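# Cartons into beige tote, power cord onto white tray

## Task

Move every small carton into the beige tote and set the coiled power cord on the white tray; no unnamed object may finish in the tote or on the tray unless it was already there at the start.

## Robot and tools

ROBOT. Two arms in a physics simulator: left_arm carries a left hand, right_arm a right hand (mirror images). Each hand has 16 motors: index, middle and ring fingers (abd, mcp, pip, dip each) and a thumb (cmc, axl, mcp, ipl). Base positions in the scene frame: left_arm (-0.002, +0.328, +0.028) m, right_arm (+0.046, -0.361, +0.011) m, both facing almost straight along +x. A camera stand sits behind the arms. Loose objects may occasionally get nudged by outside pushes.

FRAMES. Scene frame: origin at table-top height, halfway between the nominal bases; +z up, +x out over the table, left_arm toward +y (not image left). Hand poses, targets, velocities and wrist-camera poses are reported in each arm's own base frame; fixed cameras and the table use the scene frame. Reported hand positions can be off by a few cm, more at long reach.

HAND POINT AXES (right hand): +z along straight fingers toward the tips; +x across the palm away from the thumb; +y out of the palm face, which sits at y = -0.062 m. On the left hand +x points toward the thumb instead. Straight fingertips end about 0.139 m beyond knuckles at z = -0.017 m. A rigid mast near the wrist on the palm side (x +0.05 to +0.10, sign flipped on the left hand; z -0.16 to -0.11; up to y = +0.06) can collide with things.

execute_actions. Argument actions: a list of actions run in sequence; each action is a table of at most 15 rows, one row per 1/30 s step; a shorter table repeats its final row until 15 steps are done. Every row is one flat list of 48 numbers, each in [-1, 1], covering both arms even if one stays idle: left_arm dx, dy, dz, rx, ry, rz; 16 left hand motor values; left current_limit; left speed; then the same 24 for right_arm.
Pose numbers are offsets, not poses: each row gives the displacement from that arm's Hand target as it was when the action began (rows do not stack within an action, but each new action or call starts from the current Hand target, so repeating an offset keeps moving). Axes are the arm's own base axes; rotation turns about the Hand target position. Scale: 1.0 = 0.6 m for dx, dy, dz and 180 degrees for rx, ry, rz, which form a single rotation vector. A translation longer than 1.0 is shrunk along its direction. Each step, commanded orientation is clipped to 40 degrees from the measured one. The hand often stops short of the target; an all-zero action requests it again; if still short, send the remaining gap as an offset. Tiny moves may not start. Carrying weight makes the arm sag, so command higher. To stop pressing into something, command back past the hand point.
Hand numbers are absolute goal angles, mapped linearly between each hinge's stops, in this order: index_abd, index_mcp, index_pip, index_dip, middle_abd, middle_mcp, middle_pip, middle_dip, ring_abd, ring_mcp, ring_pip, ring_dip, thumb_cmc, thumb_axl, thumb_mcp, thumb_ipl. Degrees at +1 / -1 and the straight value: _abd +60/-60, 0.00 (sideways, away from thumb); _mcp +128/-18, -0.75; _pip +108/-29, -0.58; _dip +117/-21, -0.70 (toward +1 curls toward the palm); thumb_cmc +120/-20, -0.71 (swings the thumb in front of the palm); thumb_axl +140/-27, -0.68 (rotates thumb about its own line; +0.40 is a quarter turn); thumb_mcp +109/-69, -0.23; thumb_ipl +108/-77, -0.17. A 0 is a real goal, not 'keep': to hold a hand unchanged, resend its hand_goal, hand_current_limit and hand_speed. current_limit maps -1..+1 to 0..550 mA (floor 11 mA) for all motors and also caps hinge speed; very low values may not lift a finger. speed sets goal motion at (speed+1)/2 of 8.5 rad/s. Initial values: current_limit +0.4, speed -0.6; last written values persist. A finger only presses while its goal lies past the object surface, harder the further past.
Argument cameras: list of names (cam_high, cam_low, cam_left_wrist, cam_right_wrist, each 896x504), ["all"], or []; if omitted or null, images come only with an empty actions list. An unknown name invalidates the call.

zoom_image: camera (one of the four, must be in the newest images) and region [x0, y0, x1, y1] in that image's pixels from the top-left, at most 504 wide and 504 high; returns a closer view.

finished_scene: optional scene = 1; ends the scene permanently. Only call once everything rests in place without the robot.

RESULTS. Per arm: end_effector_position (m) and end_effector_quat_wxyz in its base frame; Hand target (the clipped last command, origin for the next offsets); Joint positions, Joint velocities ('within noise' when still; may be omitted), joint torques (include arm weight, have offsets and noise; entries 3 and 4 wrap at ±28 N m); motor temperatures. Per hand, one entry per motor in the order above: hand_goal, hand_measured, hand_current_ma (positive pushes toward -1), hand_state (moving, goal, blocked, overload), plus hand_current_limit and hand_speed. An empty actions call shows everything, including items usually left out. Camera calibration (intrinsics and extrinsics) is given for all four cameras; wrist images may lag during motion.

AVOID. Anything leaving the table or being set down off it. Dropping items, releasing moving objects, slamming, hard hits or pushes, especially on fixed or heavy things. Any contact or squeeze between the two arms or hands. Motors drawing 495 mA or more for 5 s shut down for 10 s; gripping hard for long, stretched-out arms or pushing at unreachable poses heat motors (MOTOR HOT at 85 °C; at 100 °C the arm goes limp for 30-60 s). If an arm is stopped, new hand commands are discarded while old ones stay in force. Near the first joint's axis, small hand moves can swing the whole arm. Joint limits (rad): waist ±2.880, shoulder 0 to 3.142, elbow 0 to 3.019, wrist pitch -1.693 to 1.571, wrist yaw ±1.571, wrist roll ±2.094.

Each tool is called after "Emit:" as a command line: name --argument value for each argument, lists and objects as JSON in quotes; but a table of rows of numbers goes row by row, as --pt "numbers of a row", without its own name.

## Session

Emit:
execute_actions --actions '[]'

Scene clock: 0.00 s.
left_arm: end_effector_position=(+0.5212, -0.1187, +0.1734) hand_goal=(+0.000, -0.754, -0.576, -0.696, +0.000, -0.754, -0.576, -0.696, +0.000, -0.754, -0.576, -0.696, -0.714, -0.678, -0.226, -0.168) hand_measured=(+0.000, -0.754, -0.576, -0.696, +0.000, -0.754, -0.576, -0.696, +0.000, -0.754, -0.576, -0.696, -0.714, -0.678, -0.226, -0.168) hand_current_ma=(+0, +0, +0, +0, +0, +0, +0, +0, +0, +0, +0, +0, +0, +0, +0, +0) hand_state=(goal, goal, goal, goal, goal, goal, goal, goal, goal, goal, goal, goal, goal, goal, goal, goal) hand_current_limit=0.40 hand_speed=-0.60 end_effector_quat_wxyz=(+0.125, +0.877, +0.463, +0.025) | right_arm: end_effector_position=(+0.1063, +0.4783, +0.1955) hand_goal=(+0.000, -0.754, -0.576, -0.696, +0.000, -0.754, -0.576, -0.696, +0.000, -0.754, -0.576, -0.696, -0.714, -0.678, -0.226, -0.168) hand_measured=(+0.000, -0.754, -0.576, -0.696, +0.000, -0.754, -0.576, -0.696, +0.000, -0.754, -0.576, -0.696, -0.714, -0.678, -0.226, -0.168) hand_current_ma=(+0, +0, +0, +0, +0, +0, +0, +0, +0, +0, +0, +0, +0, +0, +0, +0) hand_state=(goal, goal, goal, goal, goal, goal, goal, goal, goal, goal, goal, goal, goal, goal, goal, goal) hand_current_limit=0.40 hand_speed=-0.60 end_effector_quat_wxyz=(-0.462, +0.450, +0.763, +0.033)
Joint positions: left_arm=[-0.137 1.439 1.12 -1.063 0.175 0.445] | right_arm=[1.159 1.356 1.088 -1.037 -0.937 0.789]
Joint velocities: within noise
Joint torques (N m): no reading
Motor temperatures (°C): left_arm=[25 34 29 35 33 34] | right_arm=[33 26 23 31 31 28]
Heat: left arm: hottest wrist pitch 35 °C; right arm: hottest waist 33 °C.
Hand target: left_arm +0.5294, -0.1198, +0.1847; +0.132, +0.876, +0.462, +0.034 | right_arm +0.1097, +0.4865, +0.2118; -0.464, +0.442, +0.766, +0.048

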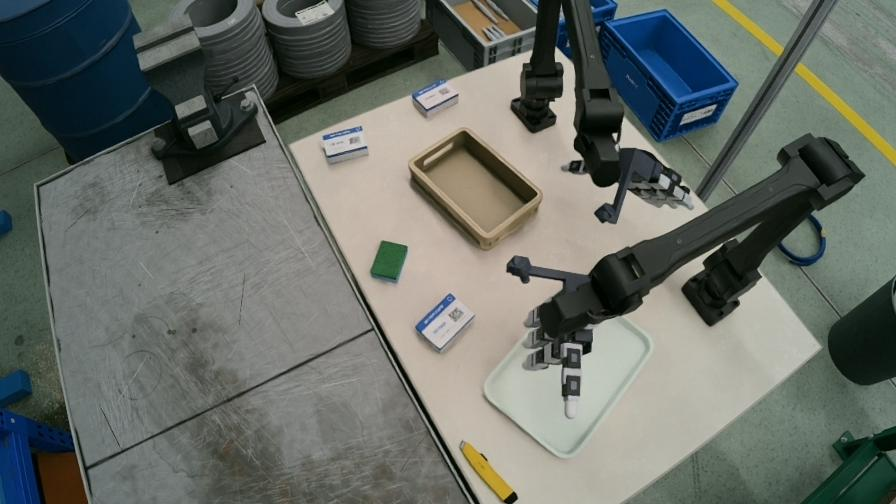

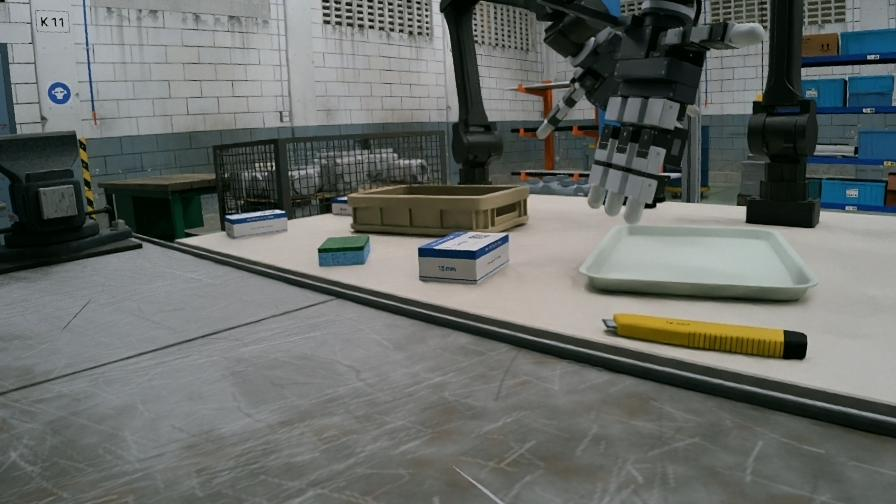

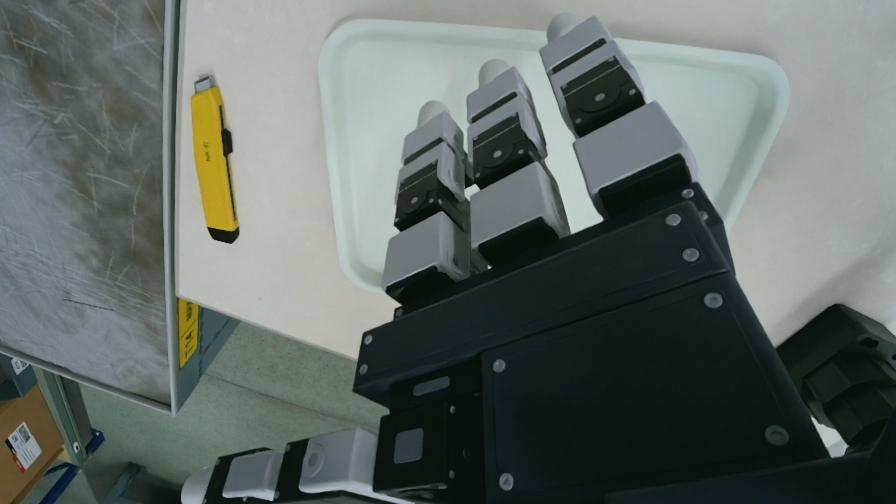

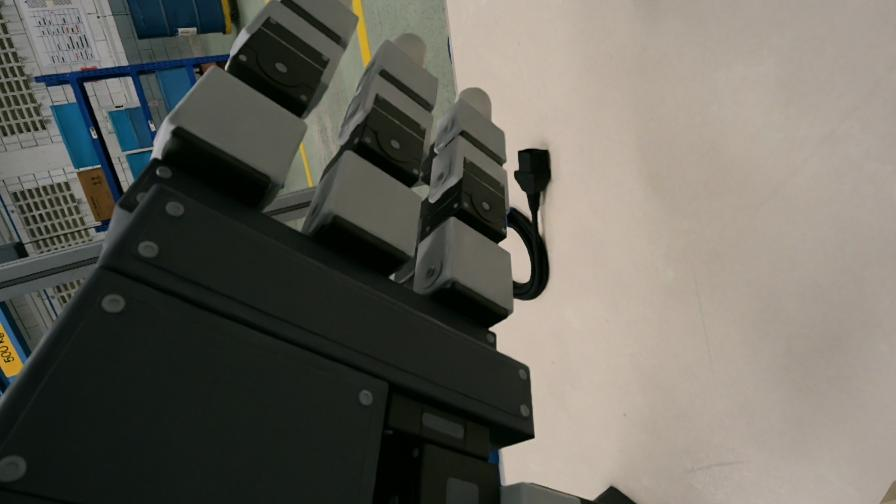

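Emit:
zoom_image --camera "cam_high" --region '[300, 60, 580, 270]'

Emit:
zoom_image --camera "cam_high" --region '[360, 220, 660, 500]'

Emit:
zoom_image --camera "cam_low" --region '[180, 140, 684, 400]'

Emit:
zoom_image --camera "cam_right_wrist" --region '[400, 100, 700, 400]'

Scaled by 1.800 from the camera's 896x504 image, which has a finer 1280x720 frame.

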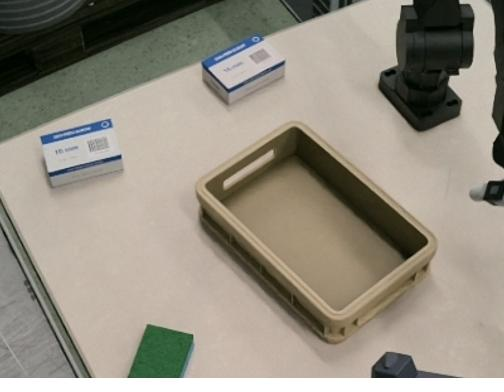

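Scaled by 1.680 from the camera's 896x504 image, which has a finer 1280x720 frame.

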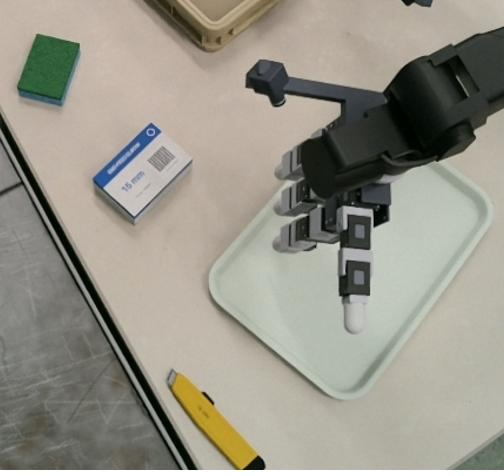

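Scaled by 1.000.

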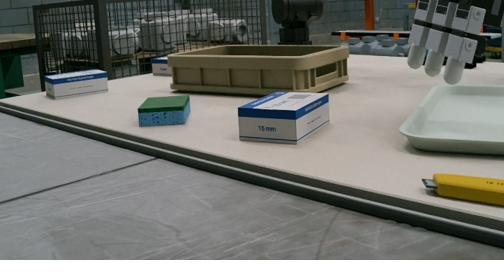

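Scaled by 1.680 from the camera's 896x504 image, which has a finer 1280x720 frame.

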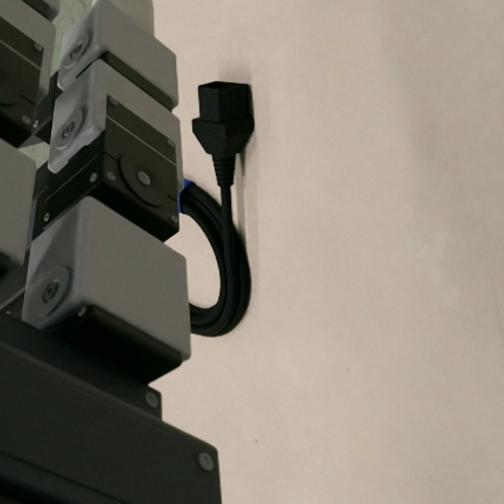

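Emit:
execute_actions --actions '[[[0,0,0,0,0,0,0,-0.75,-0.58,-0.7,0,-0.75,-0.58,-0.7,0,-0.75,-0.58,-0.7,-0.71,-0.68,-0.23,-0.17,0.4,-0.6,0.133,-0.06,0.097,-0.0567,0.0991,-0.0963,0,-0.507,0.01,-0.478,0,-0.507,0.01,-0.478,0,-0.507,0.01,-0.478,0.786,-0.68,-0.169,-0.168,0.4,-0.6]]]'

Emit:
execute_actions --actions '[[[0,0,0,0,0,0,0,-0.75,-0.58,-0.7,0,-0.75,-0.58,-0.7,0,-0.75,-0.58,-0.7,-0.71,-0.68,-0.23,-0.17,0.4,-0.6,0.133,-0.117,0,-0.0567,0.0991,-0.0963,0,-0.507,0.01,-0.478,0,-0.507,0.01,-0.478,0,-0.507,0.01,-0.478,0.786,-0.68,-0.169,-0.168,0.4,-0.6]],[[0,0,0,0,0,0,0,-0.75,-0.58,-0.7,0,-0.75,-0.58,-0.7,0,-0.75,-0.58,-0.7,-0.71,-0.68,-0.23,-0.17,0.4,-0.6,0.1,-0.133,0,-0.0567,0.0991,-0.0963,0,-0.507,0.01,-0.478,0,-0.507,0.01,-0.478,0,-0.507,0.01,-0.478,0.786,-0.68,-0.169,-0.168,0.4,-0.6]]]'

Scene clock: 262.00 s.
left_arm: end_effector_position=(+0.5212, -0.1187, +0.1734) hand_goal=(+0.000, -0.750, -0.580, -0.700, +0.000, -0.750, -0.580, -0.700, +0.000, -0.750, -0.580, -0.700, -0.710, -0.680, -0.230, -0.170) hand_measured=(+0.000, -0.754, -0.578, -0.698, +0.000, -0.754, -0.578, -0.698, +0.000, -0.754, -0.578, -0.698, -0.714, -0.678, -0.224, -0.168) hand_current_ma=(+0, -6, +4, +4, +0, -6, +3, +5, +0, -6, +3, +4, -8, +4, +17, +5) hand_state=(goal, goal, goal, goal, goal, goal, goal, goal, goal, goal, goal, goal, goal, goal, goal, goal) hand_current_limit=0.40 hand_speed=-0.60 end_effector_quat_wxyz=(+0.125, +0.877, +0.463, +0.025) | right_arm: end_effector_position=(+0.1842, +0.4376, +0.2496) hand_goal=(+0.000, -0.508, +0.010, -0.478, +0.000, -0.508, +0.010, -0.478, +0.000, -0.508, +0.010, -0.478, +0.786, -0.680, -0.170, -0.168) hand_measured=(+0.000, -0.504, +0.008, -0.480, +0.000, -0.504, +0.008, -0.480, +0.000, -0.502, +0.006, -0.480, +0.772, -0.678, -0.170, -0.168) hand_current_ma=(+0, +2, -1, -1, +0, +3, -1, -1, +0, +3, -1, -1, -15, +1, +0, +0) hand_state=(goal, goal, goal, goal, goal, goal, goal, goal, goal, goal, goal, goal, goal, goal, goal, goal) hand_current_limit=0.40 hand_speed=-0.60 end_effector_quat_wxyz=(-0.521, +0.602, +0.604, -0.029)
Joint positions: left_arm=[-0.137 1.439 1.12 -1.063 0.175 0.445] | right_arm=[0.928 1.386 1.271 -1.289 -1.091 1.025]
Joint torques (N m): left_arm=[-1.73 -9.82 11.58 0.79 0.2 0.01] | right_arm=[-0.26 -12.69 15.34 0.2 -0.98 -0.18]
Motor temperatures (°C): left_arm=[25 35 40 31 26 28] | right_arm=[31 29 33 28 31 26]
Heat: left arm: hottest elbow 40 °C; right arm: hottest elbow 33 °C.
Hand target: left_arm +0.5294, -0.1198, +0.1847; +0.132, +0.876, +0.462, +0.034 | right_arm +0.1894, +0.4505, +0.2700; -0.523, +0.593, +0.611, -0.019
Off the commanded pose: left_arm 0.014 m, 1 deg | right_arm 0.025 m, 2 deg.

Scene clock: 263.43 s.
left_arm: end_effector_position=(+0.5212, -0.1187, +0.1734) hand_goal=(+0.000, -0.750, -0.580, -0.700, +0.000, -0.750, -0.580, -0.700, +0.000, -0.750, -0.580, -0.700, -0.710, -0.680, -0.230, -0.170) hand_measured=(+0.000, -0.754, -0.578, -0.698, +0.000, -0.754, -0.578, -0.698, +0.000, -0.754, -0.578, -0.698, -0.714, -0.678, -0.224, -0.168) hand_current_ma=(+0, -6, +4, +4, +0, -6, +3, +5, +0, -6, +3, +4, -8, +4, +17, +5) hand_state=(goal, goal, goal, goal, goal, goal, goal, goal, goal, goal, goal, goal, goal, goal, goal, goal) hand_current_limit=0.40 hand_speed=-0.60 end_effector_quat_wxyz=(+0.125, +0.877, +0.463, +0.025) | right_arm: end_effector_position=(+0.3194, +0.2920, +0.2569) hand_goal=(+0.000, -0.508, +0.010, -0.478, +0.000, -0.508, +0.010, -0.478, +0.000, -0.508, +0.010, -0.478, +0.786, -0.680, -0.170, -0.168) hand_measured=(+0.000, -0.502, +0.008, -0.480, +0.000, -0.500, +0.008, -0.480, +0.000, -0.500, +0.008, -0.480, +0.780, -0.678, -0.168, -0.168) hand_current_ma=(+0, +4, +0, -1, +0, +6, +0, -1, +0, +7, +0, -1, -3, +1, +1, +0) hand_state=(goal, goal, goal, goal, goal, goal, goal, goal, goal, goal, goal, goal, goal, goal, goal, goal) hand_current_limit=0.40 hand_speed=-0.60 end_effector_quat_wxyz=(-0.554, +0.793, +0.202, -0.153)
Joint positions: left_arm=[-0.137 1.439 1.12 -1.063 0.175 0.445] | right_arm=[0.432 1.561 1.45 -1.695 -1.213 1.34]
Joint torques (N m): left_arm=[-1.38 -10.58 11.67 1.01 0.26 0] | right_arm=[0.44 -14.68 14.37 -0.72 -0.87 0.03]
Heat: left arm: hottest elbow 40 °C; right arm: hottest elbow 33 °C.
Hand target: left_arm +0.5294, -0.1198, +0.1847; +0.132, +0.876, +0.462, +0.034 | right_arm +0.3292, +0.3005, +0.2701; -0.554, +0.791, +0.212, -0.148
Off the commanded pose: left_arm 0.014 m, 1 deg | right_arm 0.018 m, 1 deg.

Emit:
execute_actions --actions '[[[0,0,0,0,0,0,0,-0.75,-0.58,-0.7,0,-0.75,-0.58,-0.7,0,-0.75,-0.58,-0.7,-0.71,-0.68,-0.23,-0.17,0.4,-0.6,0.152,-0.2,-0.033,0,0,-0.083,0,-0.507,0.01,-0.478,0,-0.507,0.01,-0.478,0,-0.507,0.01,-0.478,0.786,-0.68,-0.169,-0.168,0.4,-0.6]],[[0,0,0,0,0,0,0,-0.75,-0.58,-0.7,0,-0.75,-0.58,-0.7,0,-0.75,-0.58,-0.7,-0.71,-0.68,-0.23,-0.17,0.4,-0.6,0.117,-0.233,-0.05,0,0,-0.083,0,-0.507,0.01,-0.478,0,-0.507,0.01,-0.478,0,-0.507,0.01,-0.478,0.786,-0.68,-0.169,-0.168,0.4,-0.6]],[[0,0,0,0,0,0,0,-0.75,-0.58,-0.7,0,-0.75,-0.58,-0.7,0,-0.75,-0.58,-0.7,-0.71,-0.68,-0.23,-0.17,0.4,-0.6,0.067,-0.217,-0.033,0,0,-0.078,0,-0.507,0.01,-0.478,0,-0.507,0.01,-0.478,0,-0.507,0.01,-0.478,0.786,-0.68,-0.169,-0.168,0.4,-0.6]]]' --cameras '["all"]'

Scene clock: 277.13 s.
left_arm: end_effector_position=(+0.5212, -0.1187, +0.1734) hand_goal=(+0.000, -0.750, -0.580, -0.700, +0.000, -0.750, -0.580, -0.700, +0.000, -0.750, -0.580, -0.700, -0.710, -0.680, -0.230, -0.170) hand_measured=(+0.000, -0.754, -0.578, -0.698, +0.000, -0.754, -0.578, -0.698, +0.000, -0.754, -0.578, -0.698, -0.714, -0.678, -0.224, -0.168) hand_current_ma=(+0, -6, +4, +4, +0, -6, +3, +5, +0, -6, +3, +4, -8, +4, +17, +5) hand_state=(goal, goal, goal, goal, goal, goal, goal, goal, goal, goal, goal, goal, goal, goal, goal, goal) hand_current_limit=0.40 hand_speed=-0.60 end_effector_quat_wxyz=(+0.125, +0.877, +0.463, +0.025) | right_arm: end_effector_position=(+0.5160, -0.0840, +0.1879) hand_goal=(+0.000, -0.508, +0.010, -0.478, +0.000, -0.508, +0.010, -0.478, +0.000, -0.508, +0.010, -0.478, +0.786, -0.680, -0.170, -0.168) hand_measured=(+0.000, -0.502, +0.008, -0.480, +0.000, -0.500, +0.008, -0.480, +0.000, -0.500, +0.008, -0.480, +0.782, -0.678, -0.168, -0.168) hand_current_ma=(+0, +5, +0, -1, +0, +7, +0, -1, +0, +8, +0, -1, -2, +1, +1, +0) hand_state=(goal, goal, goal, goal, goal, goal, goal, goal, goal, goal, goal, goal, goal, goal, goal, goal) hand_current_limit=0.40 hand_speed=-0.60 end_effector_quat_wxyz=(-0.562, +0.815, -0.120, +0.073)
Joint positions: left_arm=[-0.137 1.439 1.12 -1.063 0.175 0.445] | right_arm=[-0.407 1.867 1.673 -1.706 -1.183 1.233]
Joint torques (N m): left_arm=[-1.85 -9.93 11.62 0.92 0.18 0.08] | right_arm=[-0.09 -20.13 13.78 -0.47 -1.01 0]
Heat: left arm: hottest elbow 40 °C; right arm: hottest elbow 34 °C.
Hand target: left_arm +0.5294, -0.1198, +0.1847; +0.132, +0.876, +0.462, +0.034 | right_arm +0.5308, -0.0895, +0.2005; -0.569, +0.813, -0.099, +0.070
Off the commanded pose: left_arm 0.014 m, 1 deg | right_arm 0.020 m, 3 deg.
joint sent to its limit (right arm) — joint 4 (wrist pitch), lower limit. The joint targets are off in orientation, not in position.
camera_calibration:
cam_right_wrist: T_world_to_cam=[[-0.793539, 0.0340044, -0.607569, 0.56364], [-0.572625, -0.379571, 0.726654, 0.0806896], [-0.205906, 0.924537, 0.320676, 0.242291], [0, 0, 0, 1]] pos_world=[0.543364, -0.212546, 0.206119]

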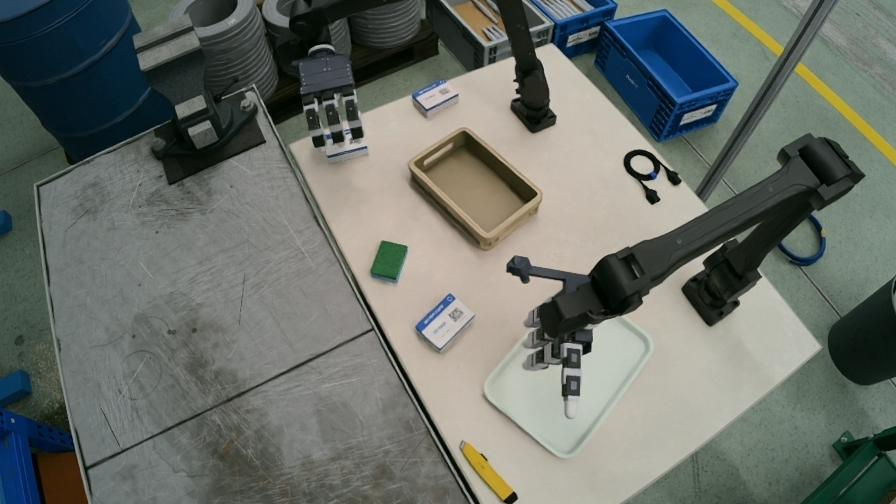

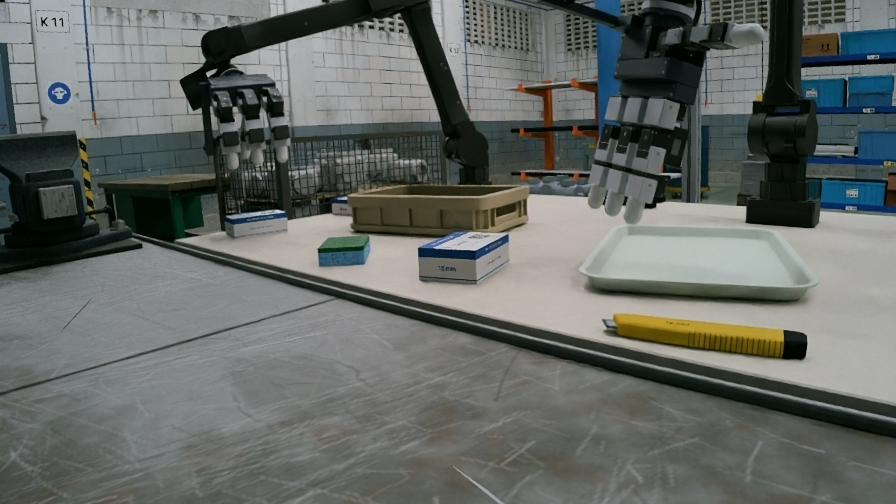

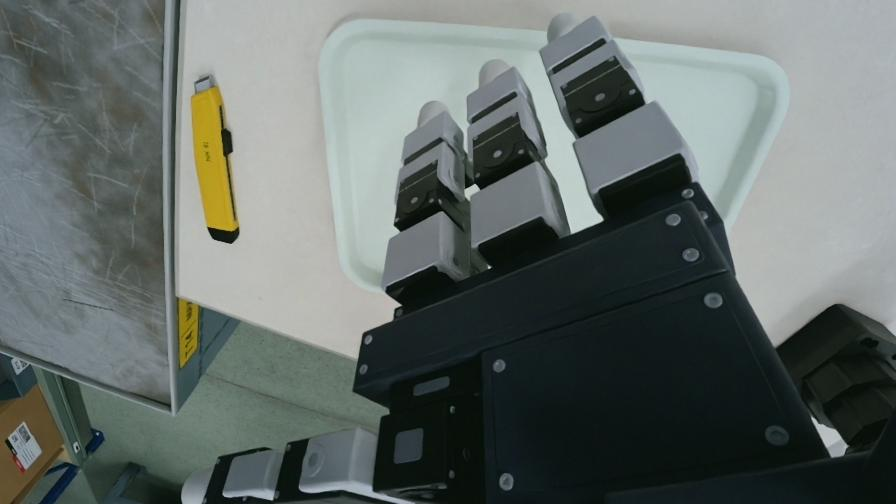

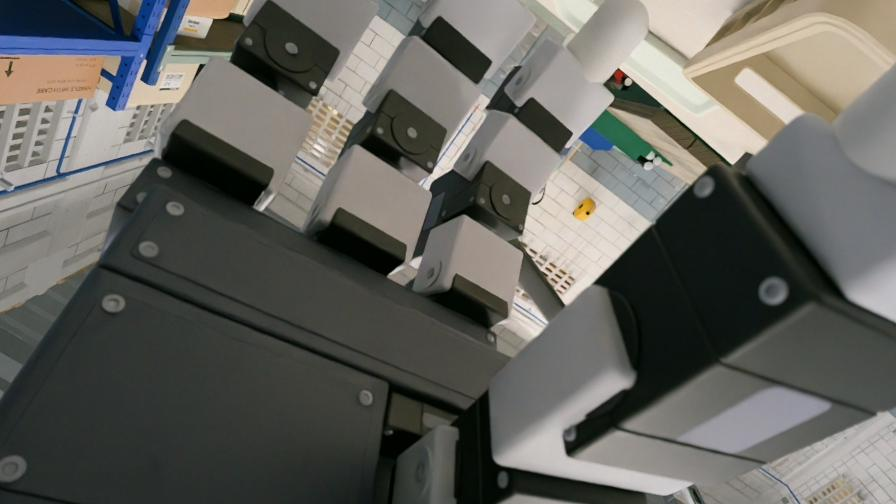

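Emit:
execute_actions --actions '[[[0,0,0,0,0,0,0,-0.75,-0.58,-0.7,0,-0.75,-0.58,-0.7,0,-0.75,-0.58,-0.7,-0.71,-0.68,-0.23,-0.17,0.4,-0.6,-0.008,-0.061,-0.13,0,0,0,0,-0.507,0.01,-0.478,0,-0.507,0.01,-0.478,0,-0.507,0.01,-0.478,0.786,-0.68,-0.169,-0.168,0.4,-0.6]]]' --cameras '["cam_high","cam_low"]'

Emit:
zoom_image --camera "cam_high" --region '[260, 30, 480, 230]'

Emit:
zoom_image --camera "cam_low" --region '[160, 80, 360, 260]'

Scene clock: 290.13 s.
left_arm: end_effector_position=(+0.5212, -0.1187, +0.1734) hand_goal=(+0.000, -0.750, -0.580, -0.700, +0.000, -0.750, -0.580, -0.700, +0.000, -0.750, -0.580, -0.700, -0.710, -0.680, -0.230, -0.170) hand_measured=(+0.000, -0.754, -0.578, -0.698, +0.000, -0.754, -0.578, -0.698, +0.000, -0.754, -0.578, -0.698, -0.714, -0.678, -0.224, -0.168) hand_current_ma=(+0, -6, +4, +4, +0, -6, +3, +5, +0, -6, +3, +4, -8, +4, +17, +5) hand_state=(goal, goal, goal, goal, goal, goal, goal, goal, goal, goal, goal, goal, goal, goal, goal, goal) hand_current_limit=0.40 hand_speed=-0.60 end_effector_quat_wxyz=(+0.125, +0.877, +0.463, +0.025) | right_arm: end_effector_position=(+0.5216, -0.1240, +0.1166) hand_goal=(+0.000, -0.508, +0.010, -0.478, +0.000, -0.508, +0.010, -0.478, +0.000, -0.508, +0.010, -0.478, +0.786, -0.680, -0.170, -0.168) hand_measured=(+0.000, -0.502, +0.008, -0.480, +0.000, -0.500, +0.008, -0.480, +0.000, -0.500, +0.008, -0.480, +0.782, -0.678, -0.168, -0.168) hand_current_ma=(+0, +5, +0, -1, +0, +7, +0, -1, +0, +8, +0, -1, -2, +1, +1, +0) hand_state=(goal, goal, goal, goal, goal, goal, goal, goal, goal, goal, goal, goal, goal, goal, goal, goal) hand_current_limit=0.40 hand_speed=-0.60 end_effector_quat_wxyz=(-0.561, +0.816, -0.116, +0.075)
Joint positions: left_arm=[-0.137 1.439 1.12 -1.063 0.175 0.445] | right_arm=[-0.467 1.999 1.673 -1.706 -1.157 1.082]
Joint torques (N m): left_arm=[-2.08 -10.34 11.69 0.99 0.22 -0.02] | right_arm=[-0.85 -21.83 9.55 -0.75 -0.86 -0.14]
Heat: left arm: hottest elbow 40 °C; right arm: hottest elbow 35 °C.
Hand target: left_arm +0.5294, -0.1198, +0.1847; +0.132, +0.876, +0.462, +0.034 | right_arm +0.5261, -0.1261, +0.1224; -0.569, +0.813, -0.099, +0.070
Off the commanded pose: left_arm 0.014 m, 1 deg | right_arm 0.008 m, 2 deg.
joint sent to its limit (right arm) — joint 4 (wrist pitch), lower limit. The joint targets still meet the commanded pose.
Images, in order (width x height): cam_high 896x504, cam_low 896x504.

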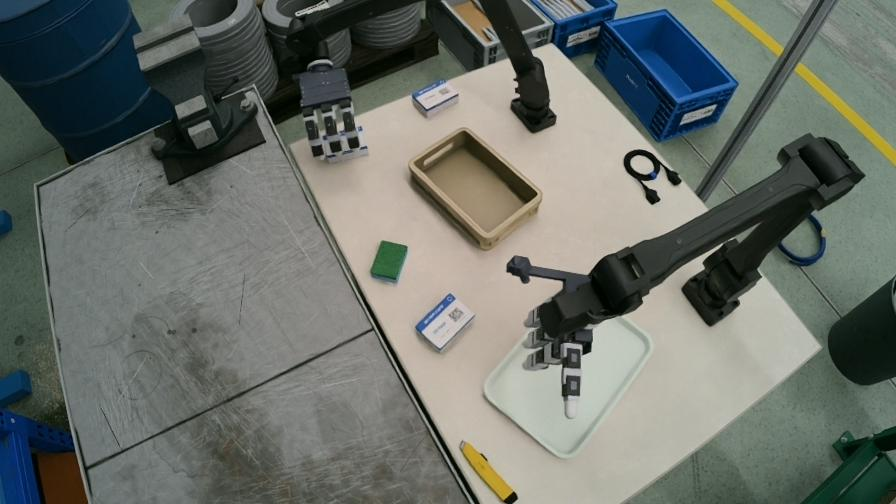

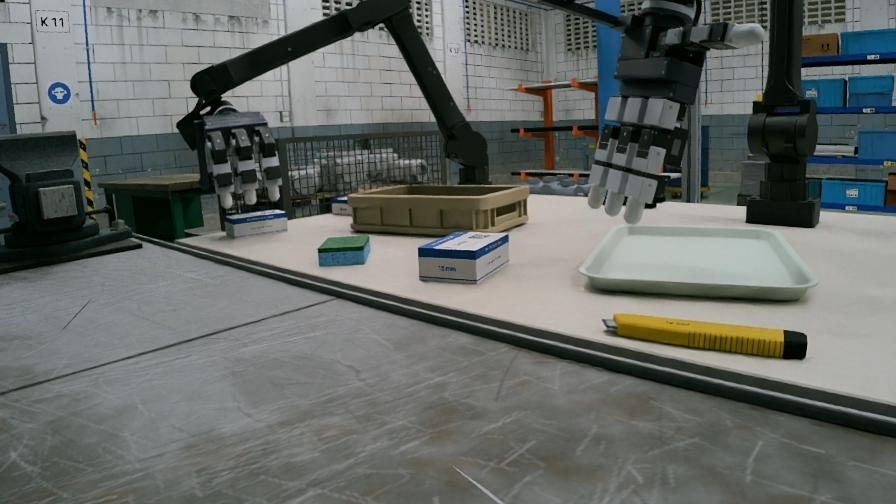

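Scaled by 2.291 from the camera's 896x504 image, which has a finer 1280x720 frame.

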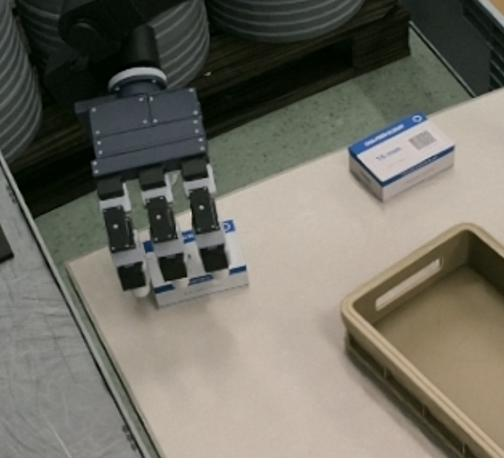

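Scaled by 2.520 from the camera's 896x504 image, which has a finer 1280x720 frame.

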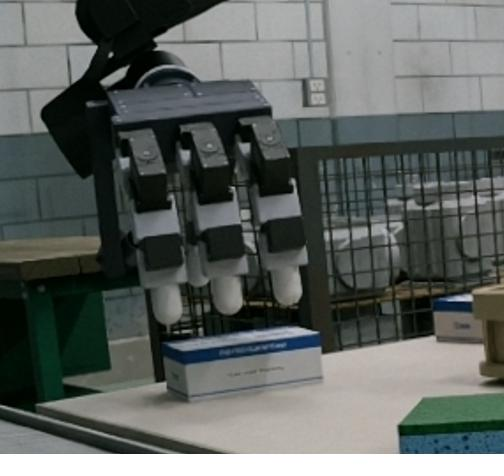

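Emit:
execute_actions --actions '[[[0,0,0,0,0,0,0,-0.75,-0.58,-0.7,0,-0.75,-0.58,-0.7,0,-0.75,-0.58,-0.7,-0.71,-0.68,-0.23,-0.17,0.4,-0.6,-0.033,0.0175,-0.04,0,0,0,0,-0.507,0.01,-0.478,0,-0.507,0.01,-0.478,0,-0.507,0.01,-0.478,0.786,-0.68,-0.169,-0.168,0.4,-0.6]],[[0,0,0,0,0,0,0,-0.75,-0.58,-0.7,0,-0.75,-0.58,-0.7,0,-0.75,-0.58,-0.7,-0.71,-0.68,-0.23,-0.17,0.4,-0.6,0,0,-0.06,0,0,0,0,-0.507,0.01,-0.478,0,-0.507,0.01,-0.478,0,-0.507,0.01,-0.478,0.786,-0.68,-0.169,-0.168,0.4,-0.6]]]' --cameras '["cam_high","cam_low"]'

Emit:
zoom_image --camera "cam_high" --region '[260, 50, 420, 210]'

Emit:
zoom_image --camera "cam_low" --region '[180, 130, 320, 260]'

Scene clock: 340.20 s.
left_arm: end_effector_position=(+0.5212, -0.1187, +0.1734) hand_goal=(+0.000, -0.750, -0.580, -0.700, +0.000, -0.750, -0.580, -0.700, +0.000, -0.750, -0.580, -0.700, -0.710, -0.680, -0.230, -0.170) hand_measured=(+0.000, -0.754, -0.578, -0.698, +0.000, -0.754, -0.578, -0.698, +0.000, -0.754, -0.578, -0.698, -0.714, -0.678, -0.224, -0.168) hand_current_ma=(+0, -6, +4, +4, +0, -6, +3, +5, +0, -6, +3, +4, -8, +4, +17, +5) hand_state=(goal, goal, goal, goal, goal, goal, goal, goal, goal, goal, goal, goal, goal, goal, goal, goal) hand_current_limit=0.40 hand_speed=-0.60 end_effector_quat_wxyz=(+0.125, +0.877, +0.463, +0.025) | right_arm: end_effector_position=(+0.5049, -0.1147, +0.0706) hand_goal=(+0.000, -0.508, +0.010, -0.478, +0.000, -0.508, +0.010, -0.478, +0.000, -0.508, +0.010, -0.478, +0.786, -0.680, -0.170, -0.168) hand_measured=(+0.000, -0.502, +0.008, -0.480, +0.000, -0.500, +0.008, -0.480, +0.000, -0.500, +0.008, -0.480, +0.784, -0.678, -0.168, -0.168) hand_current_ma=(+0, +5, +0, -1, +0, +7, +0, -1, +0, +8, +0, -1, -1, +1, +1, +0) hand_state=(goal, goal, goal, goal, goal, goal, goal, goal, goal, goal, goal, goal, goal, goal, goal, goal) hand_current_limit=0.40 hand_speed=-0.60 end_effector_quat_wxyz=(-0.568, +0.814, -0.100, +0.070)
Joint positions: left_arm=[-0.137 1.439 1.12 -1.063 0.175 0.445] | right_arm=[-0.467 2.024 1.57 -1.656 -1.157 0.991]
Joint torques (N m): left_arm=[-1.44 -10.4 11.58 0.99 0.22 -0.03] | right_arm=[-0.5 -20.01 7.62 -0.32 -0.92 -0.13]
Heat: left arm: hottest elbow 40 °C; right arm: hottest elbow 32 °C.
Hand target: left_arm +0.5294, -0.1198, +0.1847; +0.132, +0.876, +0.462, +0.034 | right_arm +0.5063, -0.1155, +0.0625; -0.569, +0.813, -0.099, +0.070
Off the commanded pose: left_arm 0.014 m, 1 deg | right_arm 0.008 m, 0 deg.
Images, in order (width x height): cam_high 896x504, cam_low 896x504.

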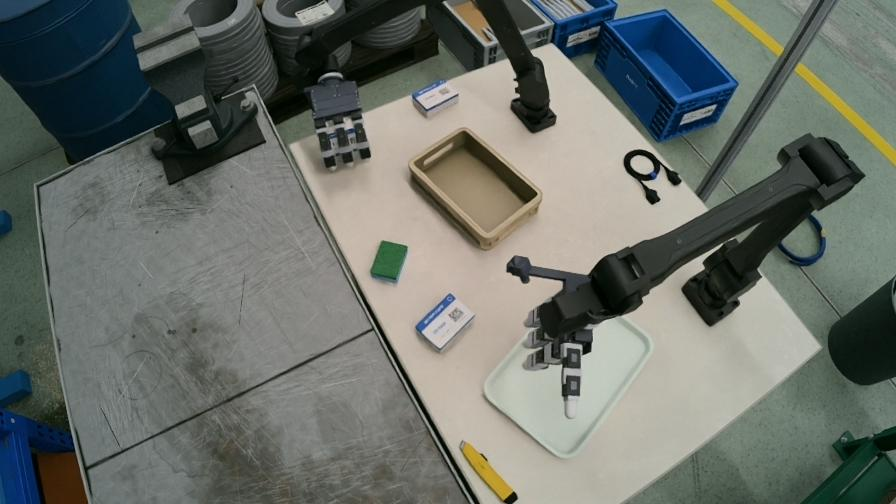

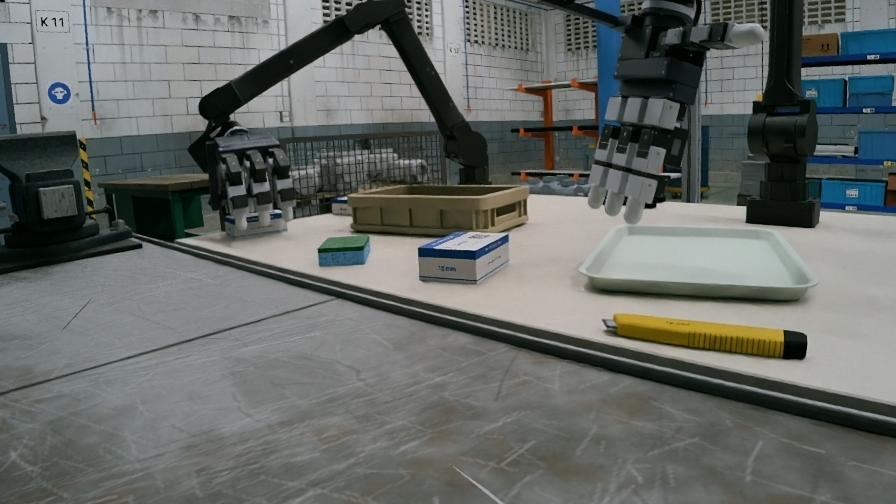

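Scaled by 3.150 from the camera's 896x504 image, which has a finer 1280x720 frame.

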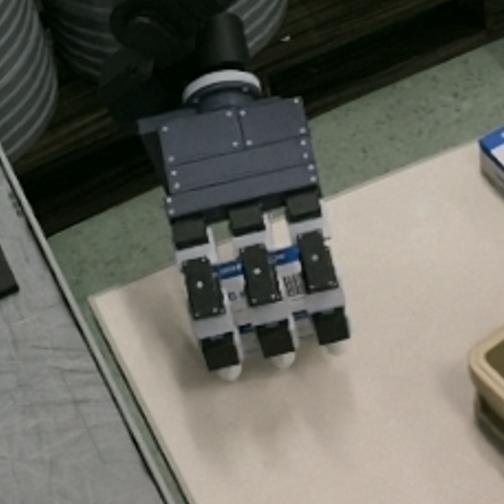

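Scaled by 3.600 from the camera's 896x504 image, which has a finer 1280x720 frame.

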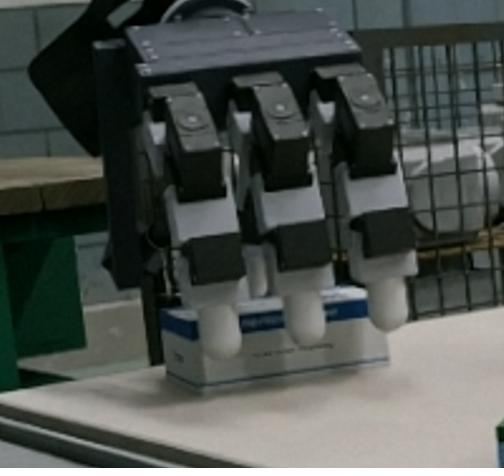

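Emit:
execute_actions --actions '[[[0,0,0,0,0,0,0,-0.75,-0.58,-0.7,0,-0.75,-0.58,-0.7,0,-0.75,-0.58,-0.7,-0.71,-0.68,-0.23,-0.17,0.4,-0.6,0.013,-0.003,-0.037,0,0,0,0,-0.507,0.01,-0.478,0,-0.507,0.01,-0.478,0,-0.507,0.01,-0.478,0.786,-0.68,-0.169,-0.168,0.4,-0.6]]]' --cameras '["cam_high","cam_low"]'

Emit:
zoom_image --camera "cam_low" --region '[180, 130, 320, 260]'

Scene clock: 352.07 s.
left_arm: end_effector_position=(+0.5212, -0.1187, +0.1734) hand_goal=(+0.000, -0.750, -0.580, -0.700, +0.000, -0.750, -0.580, -0.700, +0.000, -0.750, -0.580, -0.700, -0.710, -0.680, -0.230, -0.170) hand_measured=(+0.000, -0.754, -0.578, -0.698, +0.000, -0.754, -0.578, -0.698, +0.000, -0.754, -0.578, -0.698, -0.714, -0.678, -0.224, -0.168) hand_current_ma=(+0, -6, +4, +4, +0, -6, +3, +5, +0, -6, +3, +4, -8, +4, +17, +5) hand_state=(goal, goal, goal, goal, goal, goal, goal, goal, goal, goal, goal, goal, goal, goal, goal, goal) hand_current_limit=0.40 hand_speed=-0.60 end_effector_quat_wxyz=(+0.125, +0.877, +0.463, +0.025) | right_arm: end_effector_position=(+0.5101, -0.1163, +0.0483) hand_goal=(+0.000, -0.508, +0.010, -0.478, +0.000, -0.508, +0.010, -0.478, +0.000, -0.508, +0.010, -0.478, +0.786, -0.680, -0.170, -0.168) hand_measured=(+0.000, -0.502, +0.008, -0.480, +0.000, -0.498, +0.008, -0.480, -0.010, -0.506, +0.014, -0.476, +0.784, -0.678, -0.168, -0.168) hand_current_ma=(+0, +5, +0, -1, +0, +8, +0, -1, -6, +1, +2, +1, -1, +1, +1, +0) hand_state=(goal, goal, goal, goal, goal, goal, goal, goal, goal, goal, goal, goal, goal, goal, goal, goal) hand_current_limit=0.40 hand_speed=-0.60 end_effector_quat_wxyz=(-0.570, +0.812, -0.101, +0.071)
Joint positions: left_arm=[-0.137 1.439 1.12 -1.063 0.175 0.445] | right_arm=[-0.467 2.065 1.57 -1.618 -1.163 0.99]
Joint torques (N m): left_arm=[-1.96 -10.17 11.74 0.92 0.18 -0.04] | right_arm=[-0.15 -20.78 8.51 -0.14 -0.75 -0.04]
Heat: left arm: hottest elbow 40 °C; right arm: hottest waist 31 °C.
Hand target: left_arm +0.5294, -0.1198, +0.1847; +0.132, +0.876, +0.462, +0.034 | right_arm +0.5140, -0.1173, +0.0402; -0.569, +0.813, -0.099, +0.070
Off the commanded pose: left_arm 0.014 m, 1 deg | right_arm 0.009 m, 0 deg.
Images, in order (width x height): cam_high 896x504, cam_low 896x504.

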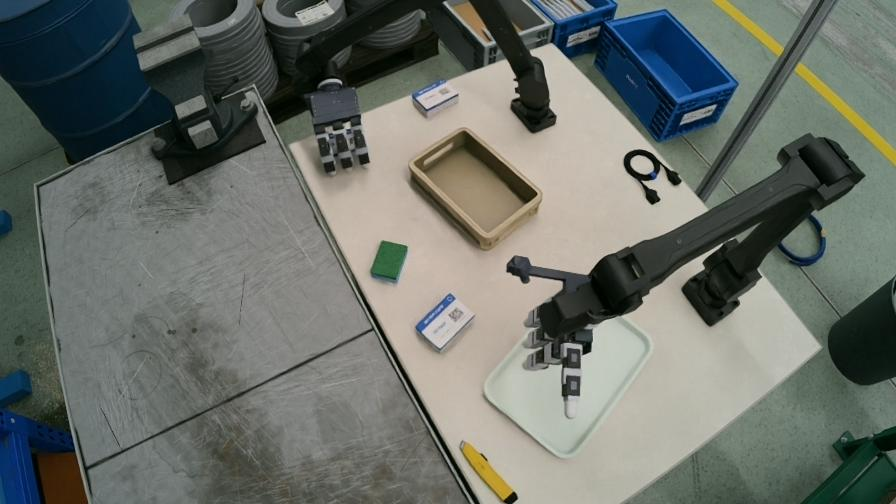

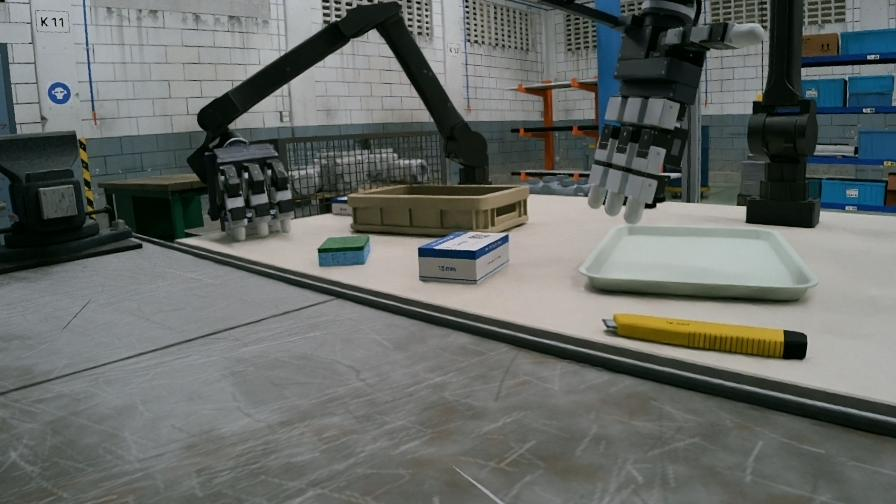

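Scaled by 3.600 from the camera's 896x504 image, which has a finer 1280x720 frame.

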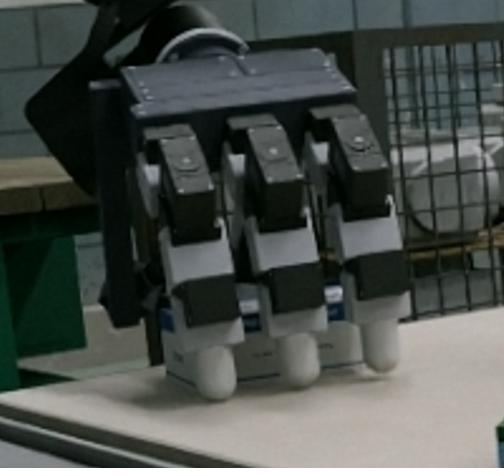

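Emit:
execute_actions --actions '[[[0,0,0,0,0,0,0,-0.75,-0.58,-0.7,0,-0.75,-0.58,-0.7,0,-0.75,-0.58,-0.7,-0.71,-0.68,-0.23,-0.17,0.4,-0.6,0,0,0.007,0,0,0,0,-0.507,0.25,-0.478,0,-0.507,0.25,-0.478,0,-0.507,0.25,-0.478,0.786,-0.68,0,-0.168,0.4,-0.8]],[[0,0,0,0,0,0,0,-0.75,-0.58,-0.7,0,-0.75,-0.58,-0.7,0,-0.75,-0.58,-0.7,-0.71,-0.68,-0.23,-0.17,0.4,-0.6,0,0,0,0,0,0,0,-0.507,0.5,-0.478,0,-0.507,0.5,-0.478,0,-0.507,0.5,-0.478,0.786,-0.68,0.28,-0.168,0.4,-0.8]]]' --cameras '["cam_high","cam_low"]'

Emit:
zoom_image --camera "cam_low" --region '[180, 130, 320, 260]'

Emit:
zoom_image --camera "cam_high" --region '[260, 50, 420, 210]'

Scene clock: 363.10 s.
left_arm: end_effector_position=(+0.5212, -0.1187, +0.1734) hand_goal=(+0.000, -0.750, -0.580, -0.700, +0.000, -0.750, -0.580, -0.700, +0.000, -0.750, -0.580, -0.700, -0.710, -0.680, -0.230, -0.170) hand_measured=(+0.000, -0.754, -0.578, -0.698, +0.000, -0.754, -0.578, -0.698, +0.000, -0.754, -0.578, -0.698, -0.714, -0.678, -0.224, -0.168) hand_current_ma=(+0, -6, +4, +4, +0, -6, +3, +5, +0, -6, +3, +4, -8, +4, +17, +5) hand_state=(goal, goal, goal, goal, goal, goal, goal, goal, goal, goal, goal, goal, goal, goal, goal, goal) hand_current_limit=0.40 hand_speed=-0.60 end_effector_quat_wxyz=(+0.125, +0.877, +0.463, +0.025) | right_arm: end_effector_position=(+0.5098, -0.1163, +0.0480) hand_goal=(+0.000, -0.508, +0.500, -0.478, +0.000, -0.508, +0.500, -0.478, +0.000, -0.508, +0.500, -0.478, +0.786, -0.680, +0.280, -0.168) hand_measured=(+0.000, -0.538, +0.422, -0.494, +0.000, -0.544, +0.414, -0.496, -0.002, -0.550, +0.404, -0.494, +0.778, -0.680, +0.030, -0.196) hand_current_ma=(+0, -49, -187, -18, +0, -65, -212, -20, +0, -77, -249, -19, -7, +0, -385, -60) hand_state=(goal, blocked, blocked, goal, goal, blocked, blocked, goal, goal, blocked, blocked, goal, goal, goal, blocked, blocked) hand_current_limit=0.40 hand_speed=-0.80 end_effector_quat_wxyz=(-0.569, +0.813, -0.100, +0.070)
Joint positions: left_arm=[-0.137 1.439 1.12 -1.063 0.175 0.445] | right_arm=[-0.467 2.065 1.57 -1.618 -1.16 0.99]
Joint torques (N m): left_arm=[-2.2 -10.93 11.79 0.96 0.2 0.01] | right_arm=[-0.44 -20.78 8.77 -0.57 -0.85 -0.07]
Heat: left arm: hottest elbow 40 °C; right arm: hottest waist 31 °C.
Hand target: left_arm +0.5294, -0.1198, +0.1847; +0.132, +0.876, +0.462, +0.034 | right_arm +0.5140, -0.1173, +0.0444; -0.569, +0.813, -0.099, +0.070
Off the commanded pose: left_arm 0.014 m, 1 deg | right_arm 0.006 m, 0 deg.
Images, in order (width x height): cam_high 896x504, cam_low 896x504.

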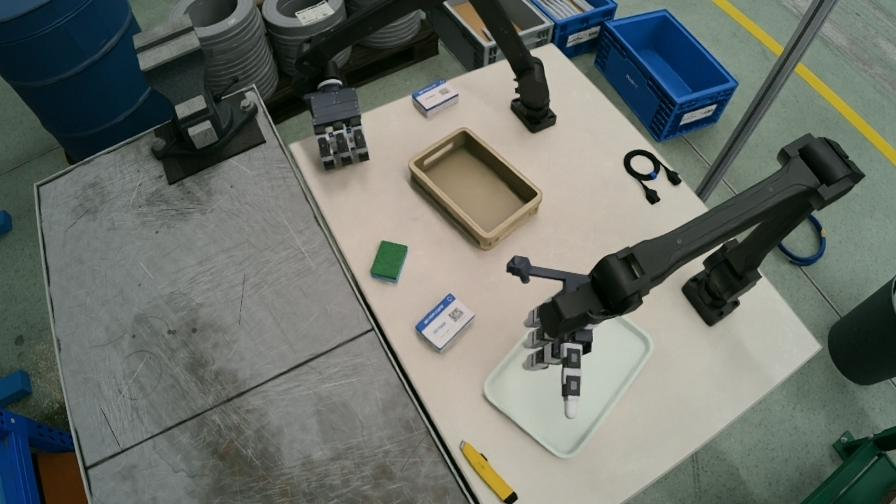

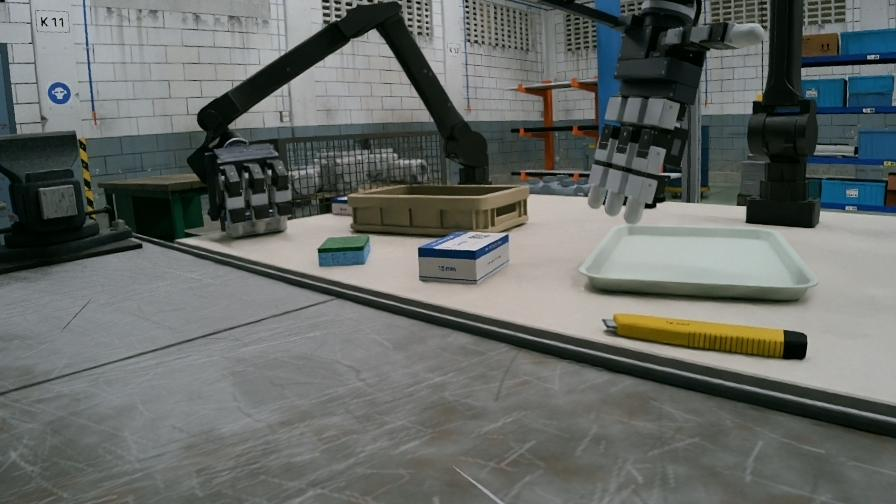

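Scaled by 3.600 from the camera's 896x504 image, which has a finer 1280x720 frame.

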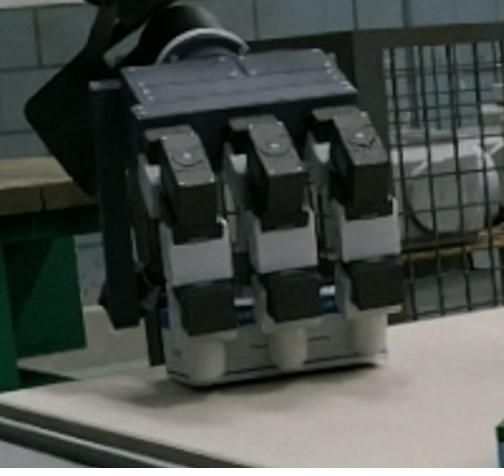

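Scaled by 3.150 from the camera's 896x504 image, which has a finer 1280x720 frame.

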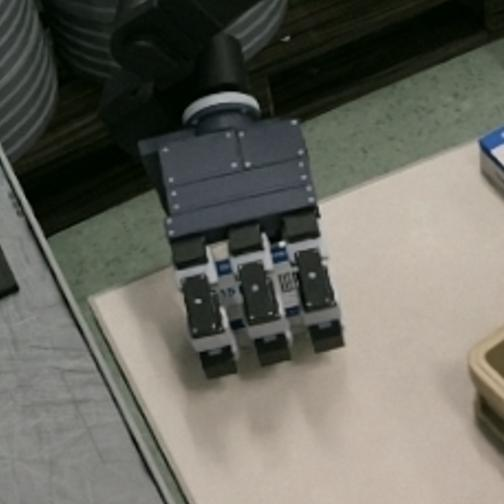

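Emit:
execute_actions --actions '[[[0,0,0,0,0,0,0,-0.75,-0.58,-0.7,0,-0.75,-0.58,-0.7,0,-0.75,-0.58,-0.7,-0.71,-0.68,-0.23,-0.17,0.4,-0.6,0,0,0.05,0,0,0,0,-0.507,0.5,-0.478,0,-0.507,0.5,-0.478,0,-0.507,0.5,-0.478,0.786,-0.68,0.28,-0.168,0.5,-0.8]],[[0,0,0,0,0,0,0,-0.75,-0.58,-0.7,0,-0.75,-0.58,-0.7,0,-0.75,-0.58,-0.7,-0.71,-0.68,-0.23,-0.17,0.4,-0.6,0,0,0.067,0,0,0,0,-0.507,0.5,-0.478,0,-0.507,0.5,-0.478,0,-0.507,0.5,-0.478,0.786,-0.68,0.28,-0.168,0.5,-0.8]]]' --cameras '["cam_low"]'

Emit:
zoom_image --camera "cam_low" --region '[180, 50, 340, 240]'

Scene clock: 370.67 s.
left_arm: end_effector_position=(+0.5212, -0.1187, +0.1734) hand_goal=(+0.000, -0.750, -0.580, -0.700, +0.000, -0.750, -0.580, -0.700, +0.000, -0.750, -0.580, -0.700, -0.710, -0.680, -0.230, -0.170) hand_measured=(+0.000, -0.754, -0.578, -0.698, +0.000, -0.754, -0.578, -0.698, +0.000, -0.754, -0.578, -0.698, -0.714, -0.678, -0.224, -0.168) hand_current_ma=(+0, -6, +4, +4, +0, -6, +3, +5, +0, -6, +3, +4, -8, +4, +17, +5) hand_state=(goal, goal, goal, goal, goal, goal, goal, goal, goal, goal, goal, goal, goal, goal, goal, goal) hand_current_limit=0.40 hand_speed=-0.60 end_effector_quat_wxyz=(+0.125, +0.877, +0.463, +0.025) | right_arm: end_effector_position=(+0.4972, -0.1111, +0.0757) hand_goal=(+0.000, -0.508, +0.500, -0.478, +0.000, -0.508, +0.500, -0.478, +0.000, -0.508, +0.500, -0.478, +0.786, -0.680, +0.280, -0.168) hand_measured=(+0.000, -0.538, +0.422, -0.496, +0.000, -0.544, +0.420, -0.496, +0.002, -0.550, +0.416, -0.494, +0.770, -0.680, +0.030, -0.198) hand_current_ma=(+0, -50, -186, -21, +0, -65, -194, -20, +0, -79, -206, -19, -18, +0, -412, -71) hand_state=(goal, blocked, blocked, goal, goal, blocked, blocked, goal, goal, blocked, blocked, goal, goal, goal, blocked, blocked) hand_current_limit=0.50 hand_speed=-0.80 end_effector_quat_wxyz=(-0.573, +0.809, -0.122, +0.048)
Joint positions: left_arm=[-0.137 1.439 1.12 -1.063 0.175 0.445] | right_arm=[-0.467 2.024 1.574 -1.69 -1.156 1.026]
Joint torques (N m): left_arm=[-2.14 -10.87 11.6 1.01 0.18 0.01] | right_arm=[-0.26 -25.52 12.36 -1.43 -0.99 0.05]
Heat: left arm: hottest elbow 41 °C; right arm: hottest waist 31 °C.
Hand target: left_arm +0.5294, -0.1198, +0.1847; +0.132, +0.876, +0.462, +0.034 | right_arm +0.5140, -0.1173, +0.1147; -0.569, +0.813, -0.099, +0.070
Off the commanded pose: left_arm 0.014 m, 1 deg | right_arm 0.043 m, 4 deg.
joint sent to its limit (right arm) — joint 4 (wrist pitch), lower limit. The joint targets still meet the commanded pose.
Images, in order (width x height): cam_low 896x504.

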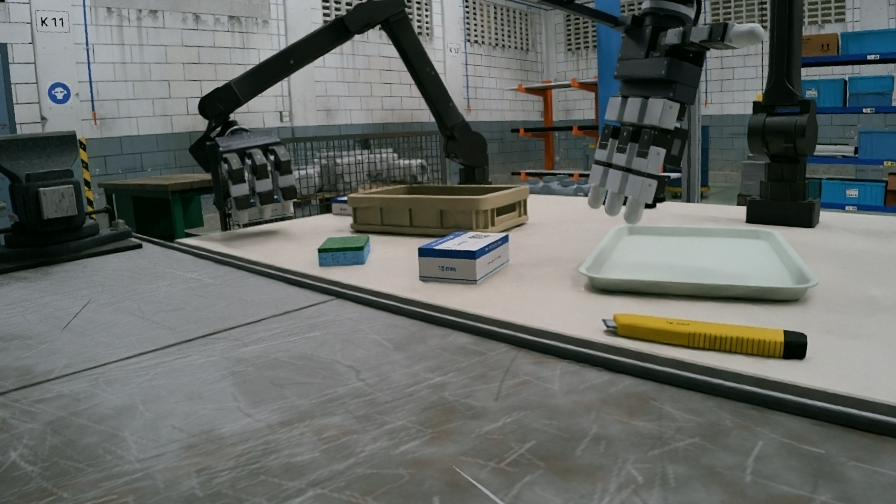

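Scaled by 2.653 from the camera's 896x504 image, which has a finer 1280x720 frame.

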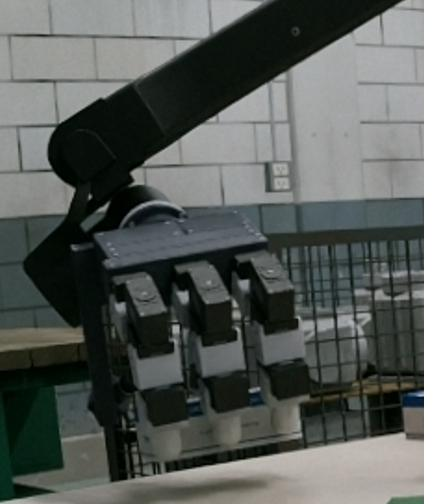

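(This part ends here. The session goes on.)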